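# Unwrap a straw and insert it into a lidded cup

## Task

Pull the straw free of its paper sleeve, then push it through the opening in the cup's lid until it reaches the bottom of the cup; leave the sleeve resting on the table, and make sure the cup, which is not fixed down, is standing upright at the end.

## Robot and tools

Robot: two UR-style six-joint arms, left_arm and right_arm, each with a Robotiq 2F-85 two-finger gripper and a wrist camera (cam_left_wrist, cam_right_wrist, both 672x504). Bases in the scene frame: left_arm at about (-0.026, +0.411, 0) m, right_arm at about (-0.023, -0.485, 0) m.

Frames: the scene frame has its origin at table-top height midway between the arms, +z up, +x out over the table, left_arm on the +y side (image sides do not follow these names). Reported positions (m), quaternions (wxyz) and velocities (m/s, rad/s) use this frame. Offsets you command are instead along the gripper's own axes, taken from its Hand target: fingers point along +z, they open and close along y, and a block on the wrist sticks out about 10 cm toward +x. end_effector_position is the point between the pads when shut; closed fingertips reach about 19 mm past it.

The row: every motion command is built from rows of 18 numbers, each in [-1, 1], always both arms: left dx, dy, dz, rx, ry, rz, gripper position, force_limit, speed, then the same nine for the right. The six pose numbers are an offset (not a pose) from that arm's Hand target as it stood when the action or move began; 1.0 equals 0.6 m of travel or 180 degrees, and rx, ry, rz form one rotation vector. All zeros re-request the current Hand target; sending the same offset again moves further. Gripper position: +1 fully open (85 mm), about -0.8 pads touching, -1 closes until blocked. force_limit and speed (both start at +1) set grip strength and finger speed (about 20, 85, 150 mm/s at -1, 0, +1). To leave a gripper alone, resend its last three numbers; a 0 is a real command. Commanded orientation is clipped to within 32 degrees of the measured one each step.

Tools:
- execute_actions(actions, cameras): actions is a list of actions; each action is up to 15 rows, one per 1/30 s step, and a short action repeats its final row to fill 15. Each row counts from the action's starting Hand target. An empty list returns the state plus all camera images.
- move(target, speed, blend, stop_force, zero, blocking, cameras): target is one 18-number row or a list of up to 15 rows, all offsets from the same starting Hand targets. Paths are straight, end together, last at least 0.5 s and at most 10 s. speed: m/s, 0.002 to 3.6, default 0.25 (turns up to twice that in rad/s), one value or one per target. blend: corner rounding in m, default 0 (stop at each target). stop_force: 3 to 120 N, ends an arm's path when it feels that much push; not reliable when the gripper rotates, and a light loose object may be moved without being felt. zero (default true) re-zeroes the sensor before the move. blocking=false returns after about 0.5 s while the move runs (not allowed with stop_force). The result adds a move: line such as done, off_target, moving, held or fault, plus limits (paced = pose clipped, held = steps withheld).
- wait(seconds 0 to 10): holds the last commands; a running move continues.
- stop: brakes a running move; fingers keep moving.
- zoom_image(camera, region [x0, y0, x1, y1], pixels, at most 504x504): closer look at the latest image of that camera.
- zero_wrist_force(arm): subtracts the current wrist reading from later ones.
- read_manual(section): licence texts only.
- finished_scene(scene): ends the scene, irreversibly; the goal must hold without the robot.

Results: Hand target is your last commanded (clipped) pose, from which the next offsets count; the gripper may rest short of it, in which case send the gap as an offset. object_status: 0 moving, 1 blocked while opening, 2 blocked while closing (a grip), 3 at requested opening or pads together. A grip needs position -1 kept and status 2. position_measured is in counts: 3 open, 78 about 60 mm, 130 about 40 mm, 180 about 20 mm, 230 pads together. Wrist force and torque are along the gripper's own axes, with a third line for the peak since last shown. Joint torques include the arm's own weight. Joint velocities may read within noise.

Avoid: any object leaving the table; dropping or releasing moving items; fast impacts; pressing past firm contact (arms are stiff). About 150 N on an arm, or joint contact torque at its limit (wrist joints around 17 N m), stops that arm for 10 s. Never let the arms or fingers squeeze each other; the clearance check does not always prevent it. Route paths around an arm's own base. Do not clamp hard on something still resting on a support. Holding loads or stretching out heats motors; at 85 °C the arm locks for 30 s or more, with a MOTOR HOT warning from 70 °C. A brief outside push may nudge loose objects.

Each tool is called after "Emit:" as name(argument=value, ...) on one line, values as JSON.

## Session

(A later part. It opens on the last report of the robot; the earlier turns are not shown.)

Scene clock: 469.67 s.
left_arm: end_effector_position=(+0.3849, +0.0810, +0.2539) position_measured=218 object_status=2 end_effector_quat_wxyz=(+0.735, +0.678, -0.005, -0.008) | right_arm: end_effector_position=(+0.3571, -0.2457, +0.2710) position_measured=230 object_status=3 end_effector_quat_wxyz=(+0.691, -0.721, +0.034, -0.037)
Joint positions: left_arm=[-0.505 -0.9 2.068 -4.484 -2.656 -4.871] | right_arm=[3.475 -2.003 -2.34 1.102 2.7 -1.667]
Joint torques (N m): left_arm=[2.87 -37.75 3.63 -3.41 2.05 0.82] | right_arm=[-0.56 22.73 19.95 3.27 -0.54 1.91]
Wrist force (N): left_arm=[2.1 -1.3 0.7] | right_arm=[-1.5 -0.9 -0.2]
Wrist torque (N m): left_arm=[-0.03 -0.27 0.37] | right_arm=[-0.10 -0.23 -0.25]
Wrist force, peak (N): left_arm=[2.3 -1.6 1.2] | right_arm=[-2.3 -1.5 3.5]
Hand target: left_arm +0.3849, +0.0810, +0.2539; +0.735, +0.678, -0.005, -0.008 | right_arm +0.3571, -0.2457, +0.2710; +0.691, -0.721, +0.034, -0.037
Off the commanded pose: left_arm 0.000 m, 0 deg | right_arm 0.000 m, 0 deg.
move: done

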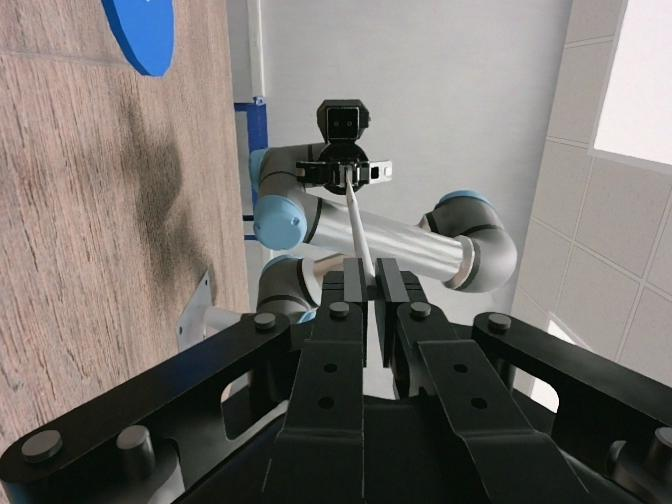

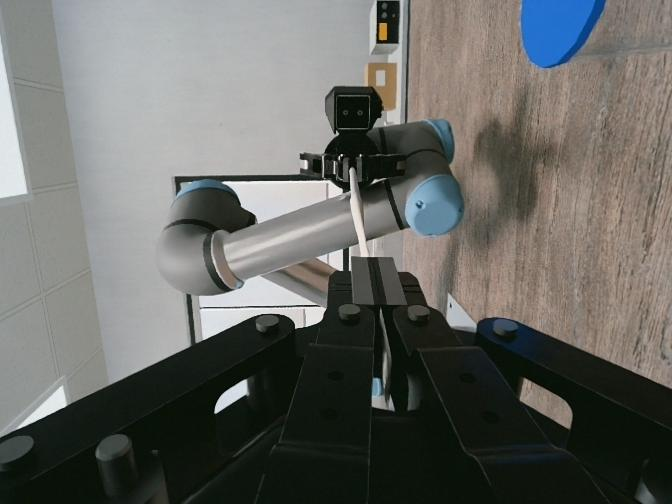

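Emit:
move(target=[0,0,0,0,0,0,-1,-0.4,-1,0,0,-0.12,0,0,0,-1,-0.7,-1], cameras=["all"], speed=0.1)

Emit:
zoom_image(camera="cam_left_wrist", region=[280, 140, 440, 300])

Scene clock: 476.87 s.
left_arm: end_effector_position=(+0.3849, +0.0810, +0.2539) position_measured=218 object_status=2 end_effector_quat_wxyz=(+0.735, +0.678, -0.005, -0.008) | right_arm: end_effector_position=(+0.3509, -0.3070, +0.2737) position_measured=230 object_status=3 end_effector_quat_wxyz=(+0.691, -0.721, +0.034, -0.037)
Joint positions: left_arm=[-0.505 -0.9 2.068 -4.484 -2.656 -4.871] | right_arm=[3.3 -1.989 -2.35 1.041 2.873 -1.728]
Joint torques (N m): left_arm=[-2.36 -39.33 4.2 -3.16 2.16 0.78] | right_arm=[10.32 40.28 -0.5 3.09 -2.06 1.43]
Wrist force (N): left_arm=[2.1 -1.3 0.4] | right_arm=[-1.4 -0.8 -0.4]
Wrist torque (N m): left_arm=[-0.02 -0.30 0.37] | right_arm=[-0.08 -0.22 -0.26]
Wrist force, peak (N): left_arm=[2.4 -1.4 0.7] | right_arm=[0.8 -0.6 -6.3]
Hand target: left_arm +0.3849, +0.0810, +0.2539; +0.735, +0.678, -0.005, -0.008 | right_arm +0.3509, -0.3070, +0.2737; +0.691, -0.721, +0.034, -0.037 (not the last commanded pose)
Off the commanded pose: left_arm 0.000 m, 0 deg | right_arm 0.010 m, 0 deg.
move: held (right_arm; a check stopped the path); limits=held
pose unreachable (right arm): on one or more control steps of this call, first in action 0 (counted from 0), this arm could not follow its commanded pose, so it was not sent that pose on those steps. It may still have moved: this result reports where it is.
cause: moving toward the commanded pose would bring two parts of the arm too close to each other (its gripper and another part of the arm, with joints 4 (wrist 1) to 6 (wrist 3) between them, 2 mm apart when it was first held).

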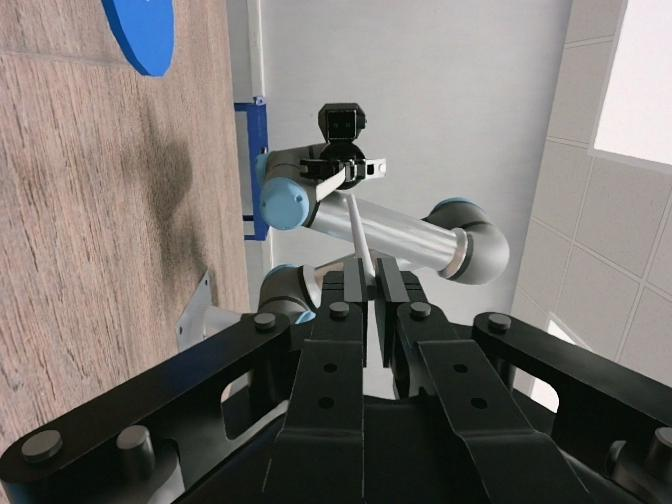

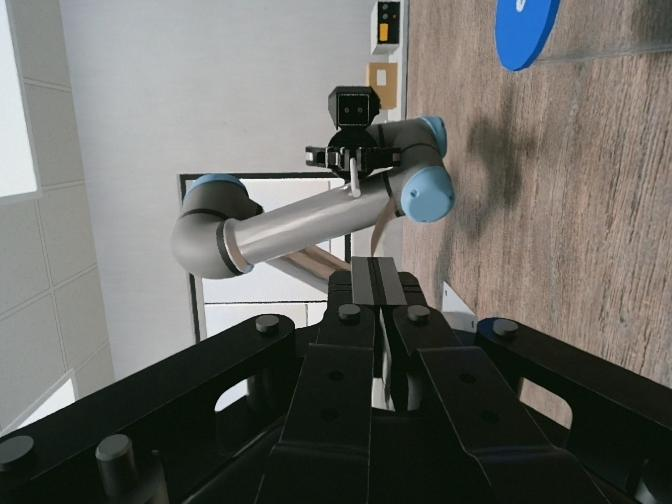

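Scaled by 3.150.

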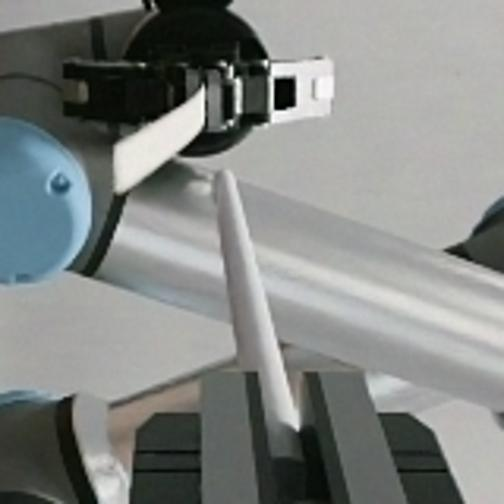

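Emit:
move(target=[0.0255,0.172,0.065,0.5256,0.0057,-0.0036,-1,-0.4,-1,-0.038,0.3225,0.0217,-0.333,0,0,-1,-0.7,-1], cameras=["all"], speed=0.25)

Scene clock: 496.27 s.
left_arm: end_effector_position=(+0.3999, +0.0501, +0.3598) position_measured=218 object_status=2 end_effector_quat_wxyz=(+0.001, +1.000, +0.000, +0.000) | right_arm: end_effector_position=(+0.3300, -0.2997, +0.0796) position_measured=230 object_status=3 end_effector_quat_wxyz=(-0.239, +0.970, -0.048, +0.015)
Joint positions: left_arm=[-0.951 -1.449 1.367 -1.489 -1.571 -4.085] | right_arm=[3.724 -1.543 -2.519 -0.324 1.934 -2.394]
Joint torques (N m): left_arm=[6.01 -49.32 -12.96 -1.85 1.23 1.09] | right_arm=[-8.92 29.14 22.34 6.39 1.22 -2.56]
Wrist force (N): left_arm=[0.0 -0.1 1.0] | right_arm=[-1.2 0.0 -1.5]
Wrist torque (N m): left_arm=[0.01 0.35 0.06] | right_arm=[0.02 0.17 -0.11]
Wrist force, peak (N): left_arm=[5.0 -1.6 1.0] | right_arm=[-1.4 -0.1 -1.7]
Hand target: left_arm +0.3999, +0.0502, +0.3599; +0.000, +1.000, +0.000, +0.000 | right_arm +0.3300, -0.2998, +0.0797; -0.239, +0.970, -0.048, +0.015
Off the commanded pose: left_arm 0.000 m, 0 deg | right_arm 0.000 m, 0 deg.
move: done

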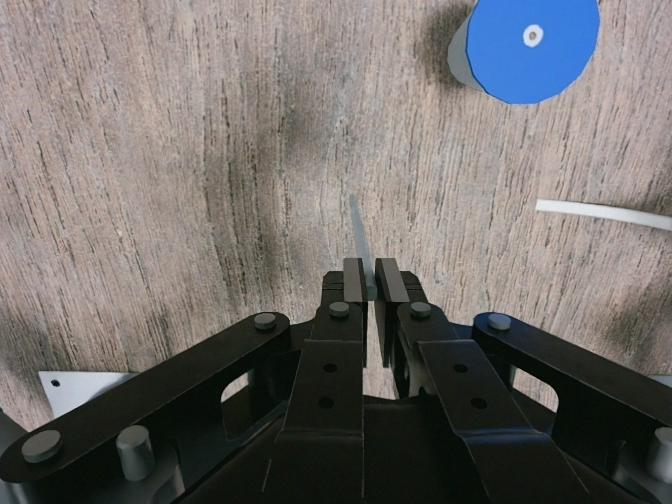

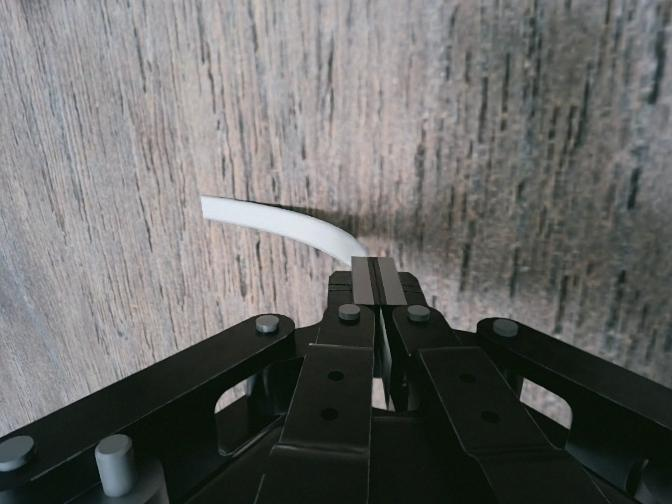

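Emit:
move(target=[[0,0,0,0,0,0,-1,-0.4,-1,0,0.035,0.0665,0,0,0,-1,-0.7,-1],[0,0,0,0,0,0,-1,-0.4,-1,0,0.035,0.0665,0,0,0,-0.4,-0.7,-1]], speed=0.12, cameras=["cam_right_wrist"])

Scene clock: 521.20 s.
left_arm: end_effector_position=(+0.3999, +0.0502, +0.3599) position_measured=218 object_status=2 end_effector_quat_wxyz=(+0.000, +1.000, +0.000, +0.000) | right_arm: end_effector_position=(+0.3303, -0.2999, +0.0346) position_measured=179 object_status=0 end_effector_quat_wxyz=(-0.239, +0.970, -0.048, +0.015)
Joint positions: left_arm=[-0.951 -1.449 1.367 -1.489 -1.571 -4.085] | right_arm=[3.723 -1.703 -2.562 -0.121 1.934 -2.395]
Joint torques (N m): left_arm=[8.27 -48.95 -7.39 -1.92 1.58 -1.48] | right_arm=[-3.91 24.62 30.43 5.96 3.04 1.93]
Wrist force (N): left_arm=[0.1 -0.1 0.9] | right_arm=[-1.2 0.1 -1.6]
Wrist torque (N m): left_arm=[0.02 0.34 0.06] | right_arm=[0.01 0.17 -0.11]
Wrist force, peak (N): left_arm=[-0.3 -0.4 1.1] | right_arm=[-0.3 -1.7 -3.5]
Hand target: left_arm +0.3999, +0.0502, +0.3599; +0.000, +1.000, +0.000, +0.000 | right_arm +0.3303, -0.2999, +0.0346; -0.239, +0.970, -0.048, +0.015
Off the commanded pose: left_arm 0.000 m, 0 deg | right_arm 0.000 m, 0 deg.
move: done
Images, in order (width x height): cam_right_wrist 672x504.

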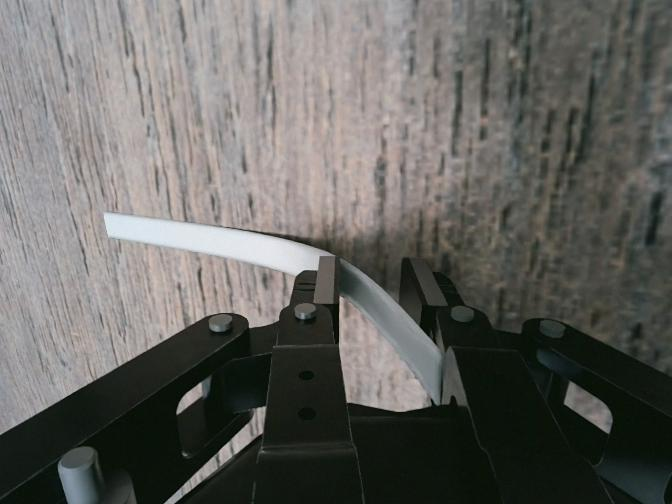

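Emit:
move(target=[[0.14,0.2,-0.067,0,0,0,-1,-0.4,-1,0,0,-0.2,0,0,0,-0.4,-0.7,-1]], speed=0.15, cameras=["all"])

Scene clock: 526.03 s.
left_arm: end_effector_position=(+0.4839, -0.0698, +0.4001) position_measured=218 object_status=2 end_effector_quat_wxyz=(+0.000, +1.000, +0.000, +0.000) | right_arm: end_effector_position=(+0.3241, -0.3553, +0.1409) position_measured=179 object_status=3 end_effector_quat_wxyz=(-0.239, +0.970, -0.048, +0.015)
Joint positions: left_arm=[-0.954 -1.031 0.694 -1.234 -1.571 -4.089] | right_arm=[3.579 -1.32 -2.456 -0.665 1.977 -2.543]
Joint torques (N m): left_arm=[7.79 -64.81 -22.64 -5.41 -1.22 1.09] | right_arm=[10.1 5.24 4.49 2.35 -1.66 1.59]
Wrist force (N): left_arm=[0.1 -0.2 0.8] | right_arm=[-1.2 0.1 -1.3]
Wrist torque (N m): left_arm=[0.00 0.34 0.07] | right_arm=[0.03 0.17 -0.02]
Wrist force, peak (N): left_arm=[-1.9 -1.9 1.1] | right_arm=[-1.3 0.2 -3.0]
Hand target: left_arm +0.4839, -0.0698, +0.4002; +0.000, +1.000, +0.000, +0.000 | right_arm +0.3241, -0.3553, +0.1408; -0.239, +0.970, -0.048, +0.015
Off the commanded pose: left_arm 0.000 m, 0 deg | right_arm 0.000 m, 0 deg.
move: done

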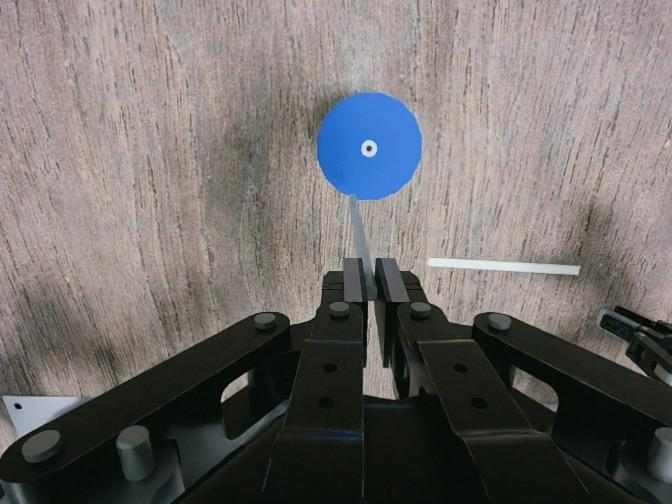

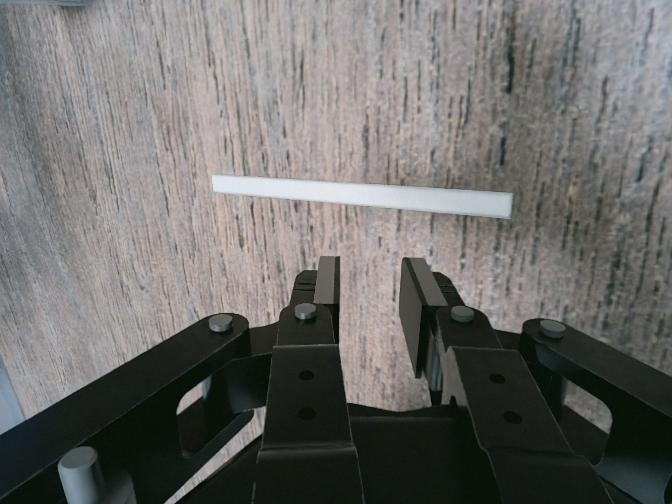

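Emit:
move(target=[0.05,0.029,0.05,0,0,0,-1,-0.4,-1,0,0,0,0,0,0,-0.4,-0.7,-1], speed=0.1, cameras=["cam_left_wrist"])

Emit:
zoom_image(camera="cam_left_wrist", region=[290, 120, 430, 300])

Scene clock: 538.73 s.
left_arm: end_effector_position=(+0.5140, -0.0872, +0.3702) position_measured=218 object_status=2 end_effector_quat_wxyz=(+0.000, +1.000, +0.000, +0.000) end_effector_velocity=(-0.001, +0.001, -0.001) end_effector_angular_velocity=(+0.003, +0.002, -0.001) | right_arm: end_effector_position=(+0.3241, -0.3553, +0.1408) position_measured=179 object_status=3 end_effector_quat_wxyz=(-0.239, +0.970, -0.048, +0.015)
Joint positions: left_arm=[-0.935 -0.943 0.63 -1.259 -1.571 -4.069] | right_arm=[3.579 -1.32 -2.456 -0.666 1.977 -2.543]
Joint velocities: left_arm=[-0.001 -0.002 0.005 0.001 0 0] | right_arm=[within noise]
Joint torques (N m): left_arm=[-6.12 -71 -7.88 0.2 -0.32 -1.56] | right_arm=[9.5 4.2 5.18 0.85 -1.7 1.86]
Wrist force (N): left_arm=[0.0 -0.1 0.4] | right_arm=[-1.3 0.1 -1.5]
Wrist torque (N m): left_arm=[0.00 0.36 0.00] | right_arm=[0.03 0.19 -0.02]
Wrist force, peak (N): left_arm=[1.6 0.5 2.4] | right_arm=[-1.5 0.1 -1.5]
Hand target: left_arm +0.5139, -0.0872, +0.3702; +0.000, +1.000, +0.000, +0.000 | right_arm +0.3241, -0.3553, +0.1408; -0.239, +0.970, -0.048, +0.015
Off the commanded pose: left_arm 0.000 m, 0 deg | right_arm 0.000 m, 0 deg.
move: done
Images, in order (width x height): cam_left_wrist 672x504.

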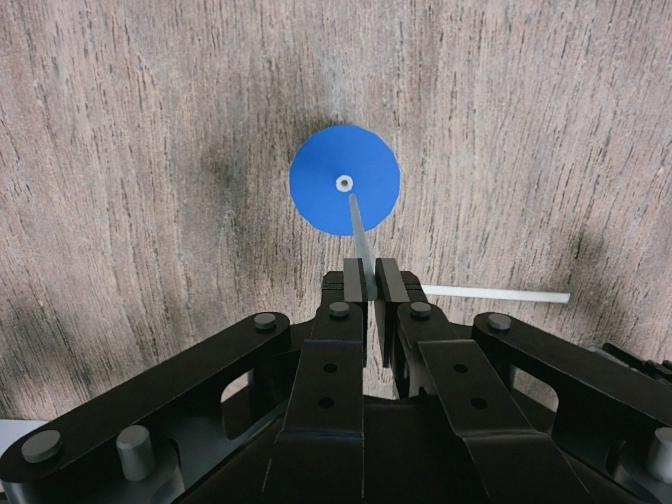

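Scaled by 2.800.

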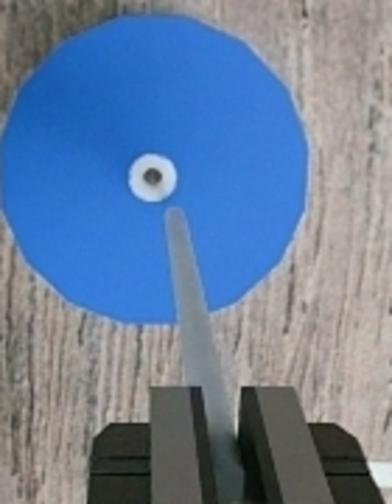

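Emit:
move(target=[0.0058,-0.0083,0.042,0,0,0,-1,-0.4,-1,0,0,0,0,0,0,-0.4,-0.7,-1], speed=0.08, cameras=["cam_left_wrist"])

Emit:
zoom_image(camera="cam_left_wrist", region=[290, 140, 430, 300])

Scene clock: 546.53 s.
left_arm: end_effector_position=(+0.5174, -0.0821, +0.3453) position_measured=218 object_status=2 end_effector_quat_wxyz=(+0.001, +1.000, +0.000, +0.000) | right_arm: end_effector_position=(+0.3241, -0.3553, +0.1408) position_measured=179 object_status=3 end_effector_quat_wxyz=(-0.239, +0.970, -0.048, +0.015)
Joint positions: left_arm=[-0.927 -0.971 0.743 -1.344 -1.571 -4.061] | right_arm=[3.579 -1.32 -2.456 -0.666 1.977 -2.543]
Joint torques (N m): left_arm=[-6.15 -25.35 -32.45 1.06 0.57 -0.81] | right_arm=[9.49 4.16 4.55 3 -1.65 1.85]
Wrist force (N): left_arm=[1.1 0.0 -11.6] | right_arm=[-1.1 0.2 -1.3]
Wrist torque (N m): left_arm=[-0.05 0.25 -0.01] | right_arm=[0.04 0.16 -0.01]
Wrist force, peak (N): left_arm=[1.5 0.1 -21.4] | right_arm=[-1.4 0.2 -1.6]
Hand target: left_arm +0.5174, -0.0823, +0.3450; +0.000, +1.000, +0.000, +0.000 | right_arm +0.3241, -0.3553, +0.1408; -0.239, +0.970, -0.048, +0.015
Off the commanded pose: left_arm 0.000 m, 0 deg | right_arm 0.000 m, 0 deg.
move: done
Images, in order (width x height): cam_left_wrist 672x504.

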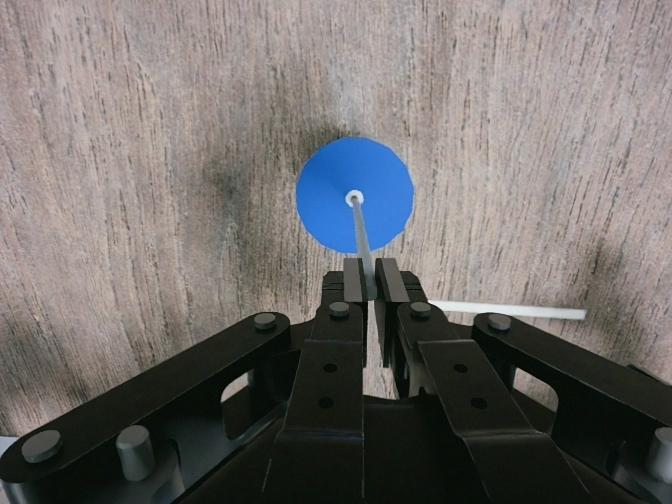

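Scaled by 3.150.

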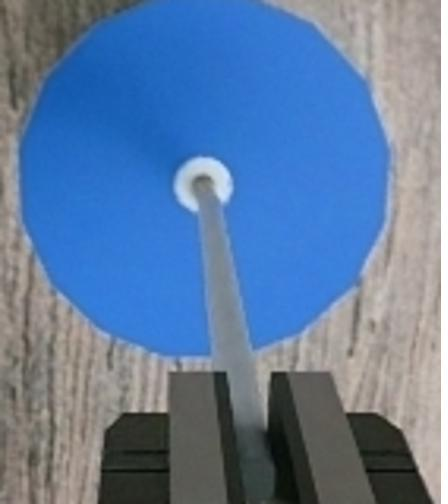

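Emit:
move(target=[-0.002,0.002,-0.01,0,0,0,-1,-0.4,-1,0,0,0,0,0,0,-0.4,-0.7,-1], speed=0.05, cameras=["cam_left_wrist"])

Emit:
zoom_image(camera="cam_left_wrist", region=[320, 170, 390, 230])

Scene clock: 550.43 s.
left_arm: end_effector_position=(+0.5162, -0.0835, +0.3511) position_measured=218 object_status=2 end_effector_quat_wxyz=(+0.000, +1.000, +0.000, +0.000) | right_arm: end_effector_position=(+0.3241, -0.3553, +0.1408) position_measured=179 object_status=3 end_effector_quat_wxyz=(-0.239, +0.970, -0.048, +0.015)
Joint positions: left_arm=[-0.929 -0.966 0.719 -1.325 -1.571 -4.064] | right_arm=[3.579 -1.32 -2.456 -0.666 1.977 -2.543]
Joint torques (N m): left_arm=[-1.58 -38.68 -12.21 -4.39 1.65 -0.87] | right_arm=[9 3.86 4.78 5.13 -1.61 1.88]
Wrist force (N): left_arm=[0.3 -0.2 0.6] | right_arm=[-1.3 0.1 -1.4]
Wrist torque (N m): left_arm=[0.00 0.31 0.00] | right_arm=[0.03 0.18 -0.02]
Wrist force, peak (N): left_arm=[1.3 -0.1 -14.7] | right_arm=[-1.5 0.2 -1.4]
Hand target: left_arm +0.5162, -0.0835, +0.3510; +0.000, +1.000, +0.000, +0.000 | right_arm +0.3241, -0.3553, +0.1408; -0.239, +0.970, -0.048, +0.015
Off the commanded pose: left_arm 0.000 m, 0 deg | right_arm 0.000 m, 0 deg.
move: done
Images, in order (width x height): cam_left_wrist 672x504.

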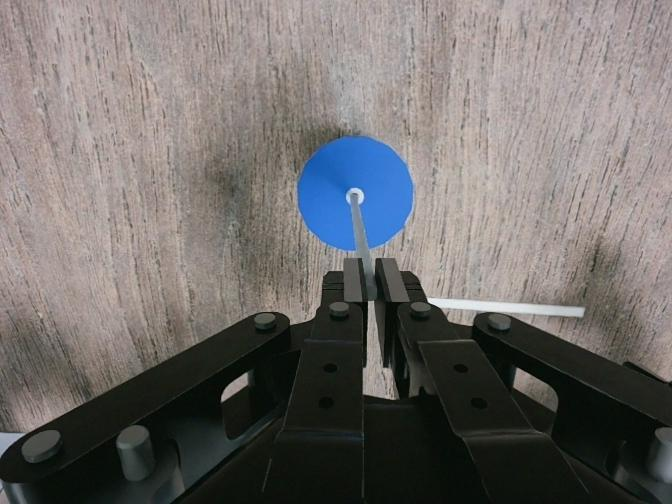

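Scaled by 7.200.

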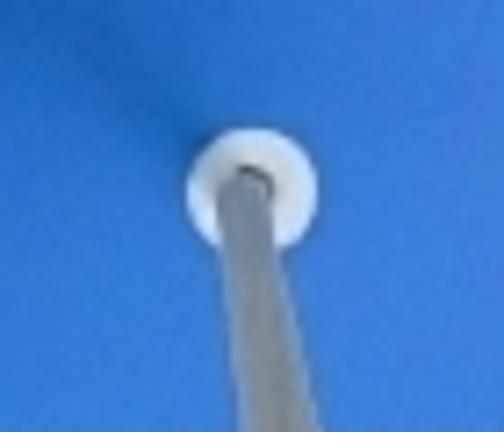

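Emit:
move(target=[-0.0005,0.002,0.035,0,0,0,-1,-0.4,-1,0,0,0,0,0,0,-0.4,-0.7,-1], speed=0.02, stop_force=7, cameras=["cam_left_wrist"])

Emit:
zoom_image(camera="cam_left_wrist", region=[320, 170, 390, 230])

Scene clock: 563.83 s.
left_arm: end_effector_position=(+0.5159, -0.0847, +0.3301) position_measured=218 object_status=2 end_effector_quat_wxyz=(+0.000, +1.000, +0.000, +0.000) | right_arm: end_effector_position=(+0.3241, -0.3553, +0.1408) position_measured=179 object_status=3 end_effector_quat_wxyz=(-0.239, +0.970, -0.048, +0.015)
Joint positions: left_arm=[-0.93 -0.98 0.796 -1.388 -1.571 -4.065] | right_arm=[3.579 -1.32 -2.456 -0.666 1.977 -2.543]
Joint torques (N m): left_arm=[-3.18 -51.11 -39.03 0.2 -0.87 -0.8] | right_arm=[8.47 4.12 4.79 5.49 -1.69 1.96]
Wrist force (N): left_arm=[-0.2 0.0 -1.4] | right_arm=[-1.3 0.1 -1.4]
Wrist torque (N m): left_arm=[-0.01 0.37 -0.02] | right_arm=[0.03 0.19 -0.02]
Wrist force, peak (N): left_arm=[0.2 -0.1 -5.9] | right_arm=[-1.5 0.0 -1.4]
Hand target: left_arm +0.5159, -0.0847, +0.3300; +0.000, +1.000, +0.000, +0.000 | right_arm +0.3241, -0.3553, +0.1408; -0.239, +0.970, -0.048, +0.015
Off the commanded pose: left_arm 0.000 m, 0 deg | right_arm 0.000 m, 0 deg.
move: done
Images, in order (width x height): cam_left_wrist 672x504.

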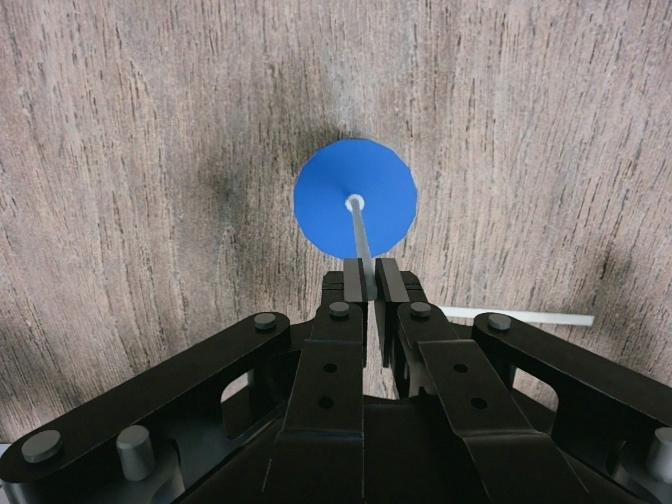

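Scaled by 7.200.

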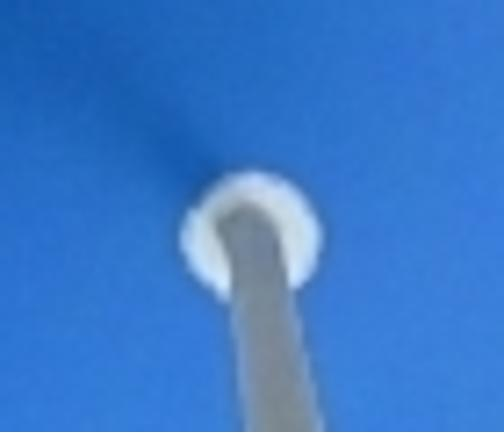

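Emit:
move(target=[0,0,0.165,0,0,0,-1,-0.4,-1,0,0,0,0,0,0,-0.4,-0.7,-1], speed=0.06, stop_force=12, cameras=["cam_left_wrist"])

Scene clock: 569.67 s.
left_arm: end_effector_position=(+0.5159, -0.0848, +0.2309) position_measured=218 object_status=2 end_effector_quat_wxyz=(+0.000, +1.000, +0.000, +0.000) | right_arm: end_effector_position=(+0.3241, -0.3553, +0.1408) position_measured=179 object_status=3 end_effector_quat_wxyz=(-0.239, +0.970, -0.048, +0.015)
Joint positions: left_arm=[-0.93 -0.994 1.073 -1.651 -1.571 -4.065] | right_arm=[3.579 -1.32 -2.456 -0.666 1.977 -2.543]
Joint torques (N m): left_arm=[-6 -62.33 -37.52 -0.16 1.78 -1.61] | right_arm=[8.37 4.4 5.27 5.45 -1.59 1.94]
Wrist force (N): left_arm=[-0.7 -0.6 -4.8] | right_arm=[-1.3 0.3 -1.4]
Wrist torque (N m): left_arm=[0.00 0.30 -0.01] | right_arm=[0.05 0.19 -0.02]
Wrist force, peak (N): left_arm=[0.3 -0.1 -11.0] | right_arm=[-1.4 0.0 -1.5]
Hand target: left_arm +0.5159, -0.0848, +0.2310; +0.000, +1.000, +0.000, +0.000 | right_arm +0.3241, -0.3553, +0.1408; -0.239, +0.970, -0.048, +0.015
Off the commanded pose: left_arm 0.000 m, 0 deg | right_arm 0.000 m, 0 deg.
move: done
Images, in order (width x height): cam_left_wrist 672x504.

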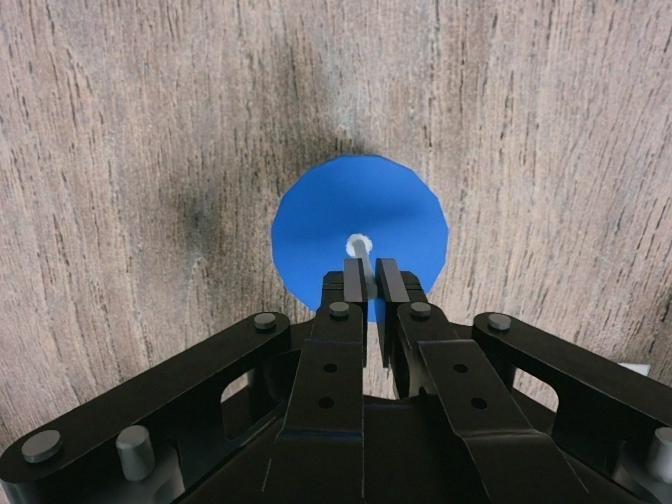

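Emit:
move(target=[0,0,0.07,0,0,0,-1,-0.4,-1,0,0,0,0,0,0,-0.4,-0.7,-1], speed=0.03, stop_force=14, zero=false, cameras=["cam_left_wrist"])

Scene clock: 575.37 s.
left_arm: end_effector_position=(+0.5159, -0.0848, +0.2129) position_measured=218 object_status=2 end_effector_quat_wxyz=(+0.000, +1.000, +0.000, +0.000) | right_arm: end_effector_position=(+0.3241, -0.3553, +0.1408) position_measured=179 object_status=3 end_effector_quat_wxyz=(-0.239, +0.970, -0.048, +0.015)
Joint positions: left_arm=[-0.93 -0.99 1.112 -1.694 -1.571 -4.065] | right_arm=[3.579 -1.32 -2.456 -0.666 1.977 -2.543]
Joint torques (N m): left_arm=[-6.08 -63.55 -33.59 -4.04 1.52 -1.46] | right_arm=[7.84 4.53 5.26 5.39 -1.64 1.93]
Wrist force (N): left_arm=[1.6 1.3 -10.5] | right_arm=[-1.2 0.1 -1.4]
Wrist torque (N m): left_arm=[-0.02 0.29 0.00] | right_arm=[0.03 0.17 -0.02]
Wrist force, peak (N): left_arm=[1.4 -0.4 -23.0] | right_arm=[-1.5 0.2 -1.5]
Hand target: left_arm +0.5159, -0.0848, +0.2129; +0.000, +1.000, +0.000, +0.000 (not the last commanded pose) | right_arm +0.3241, -0.3553, +0.1408; -0.239, +0.970, -0.048, +0.015
Off the commanded pose: left_arm 0.024 m, 0 deg | right_arm 0.000 m, 0 deg.
move: contact (left_arm)
Images, in order (width x height): cam_left_wrist 672x504.

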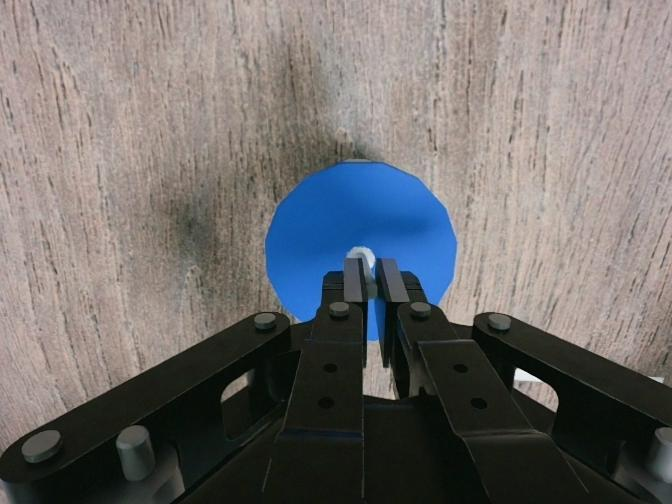

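Emit:
move(target=[[0,0,0,0,0,0,-0.45,-0.4,-1,0,0,0,0,0,0,-0.4,-0.7,-1],[0,0,-0.12,0,0,0,-0.45,-0.4,-1,0,0,0,0,0,0,-0.4,-0.7,-1]], speed=0.1, cameras=["cam_left_wrist"])

Scene clock: 580.63 s.
left_arm: end_effector_position=(+0.5159, -0.0847, +0.2850) position_measured=186 object_status=3 end_effector_quat_wxyz=(+0.000, +1.000, +0.000, +0.000) | right_arm: end_effector_position=(+0.3241, -0.3553, +0.1408) position_measured=179 object_status=3 end_effector_quat_wxyz=(-0.239, +0.970, -0.048, +0.015)
Joint positions: left_arm=[-0.93 -0.996 0.938 -1.514 -1.571 -4.065] | right_arm=[3.579 -1.32 -2.456 -0.666 1.977 -2.543]
Joint torques (N m): left_arm=[-0.11 -33.73 -8.11 -5.19 0.03 -0.58] | right_arm=[7.06 5.17 5.71 5.36 -1.63 1.96]
Wrist force (N): left_arm=[0.0 0.0 0.9] | right_arm=[-1.1 0.1 -1.2]
Wrist torque (N m): left_arm=[0.04 0.35 -0.02] | right_arm=[0.03 0.16 -0.01]
Wrist force, peak (N): left_arm=[1.5 1.1 -10.9] | right_arm=[-1.5 0.1 -1.6]
Hand target: left_arm +0.5159, -0.0847, +0.2849; +0.000, +1.000, +0.000, +0.000 | right_arm +0.3241, -0.3553, +0.1408; -0.239, +0.970, -0.048, +0.015
Off the commanded pose: left_arm 0.000 m, 0 deg | right_arm 0.000 m, 0 deg.
move: done
Images, in order (width x height): cam_left_wrist 672x504.

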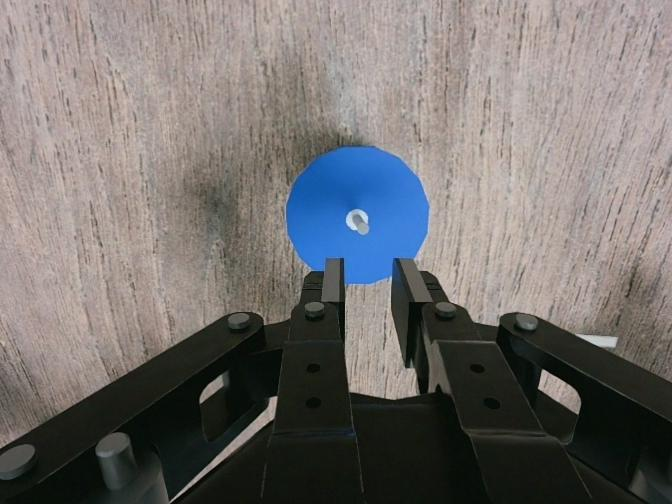

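Emit:
zoom_image(camera="cam_left_wrist", region=[320, 185, 400, 255])

Scaled by 6.300.

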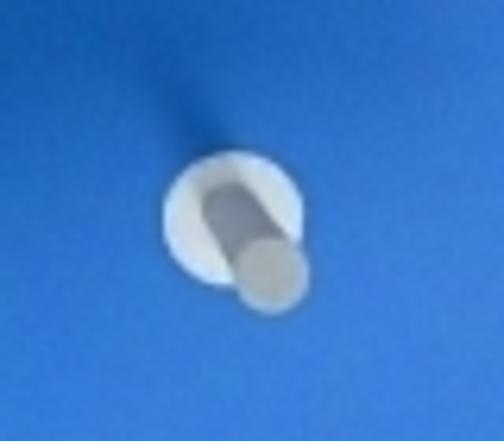

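Emit:
finished_scene(scene=1)

The scene is finished: the task was done.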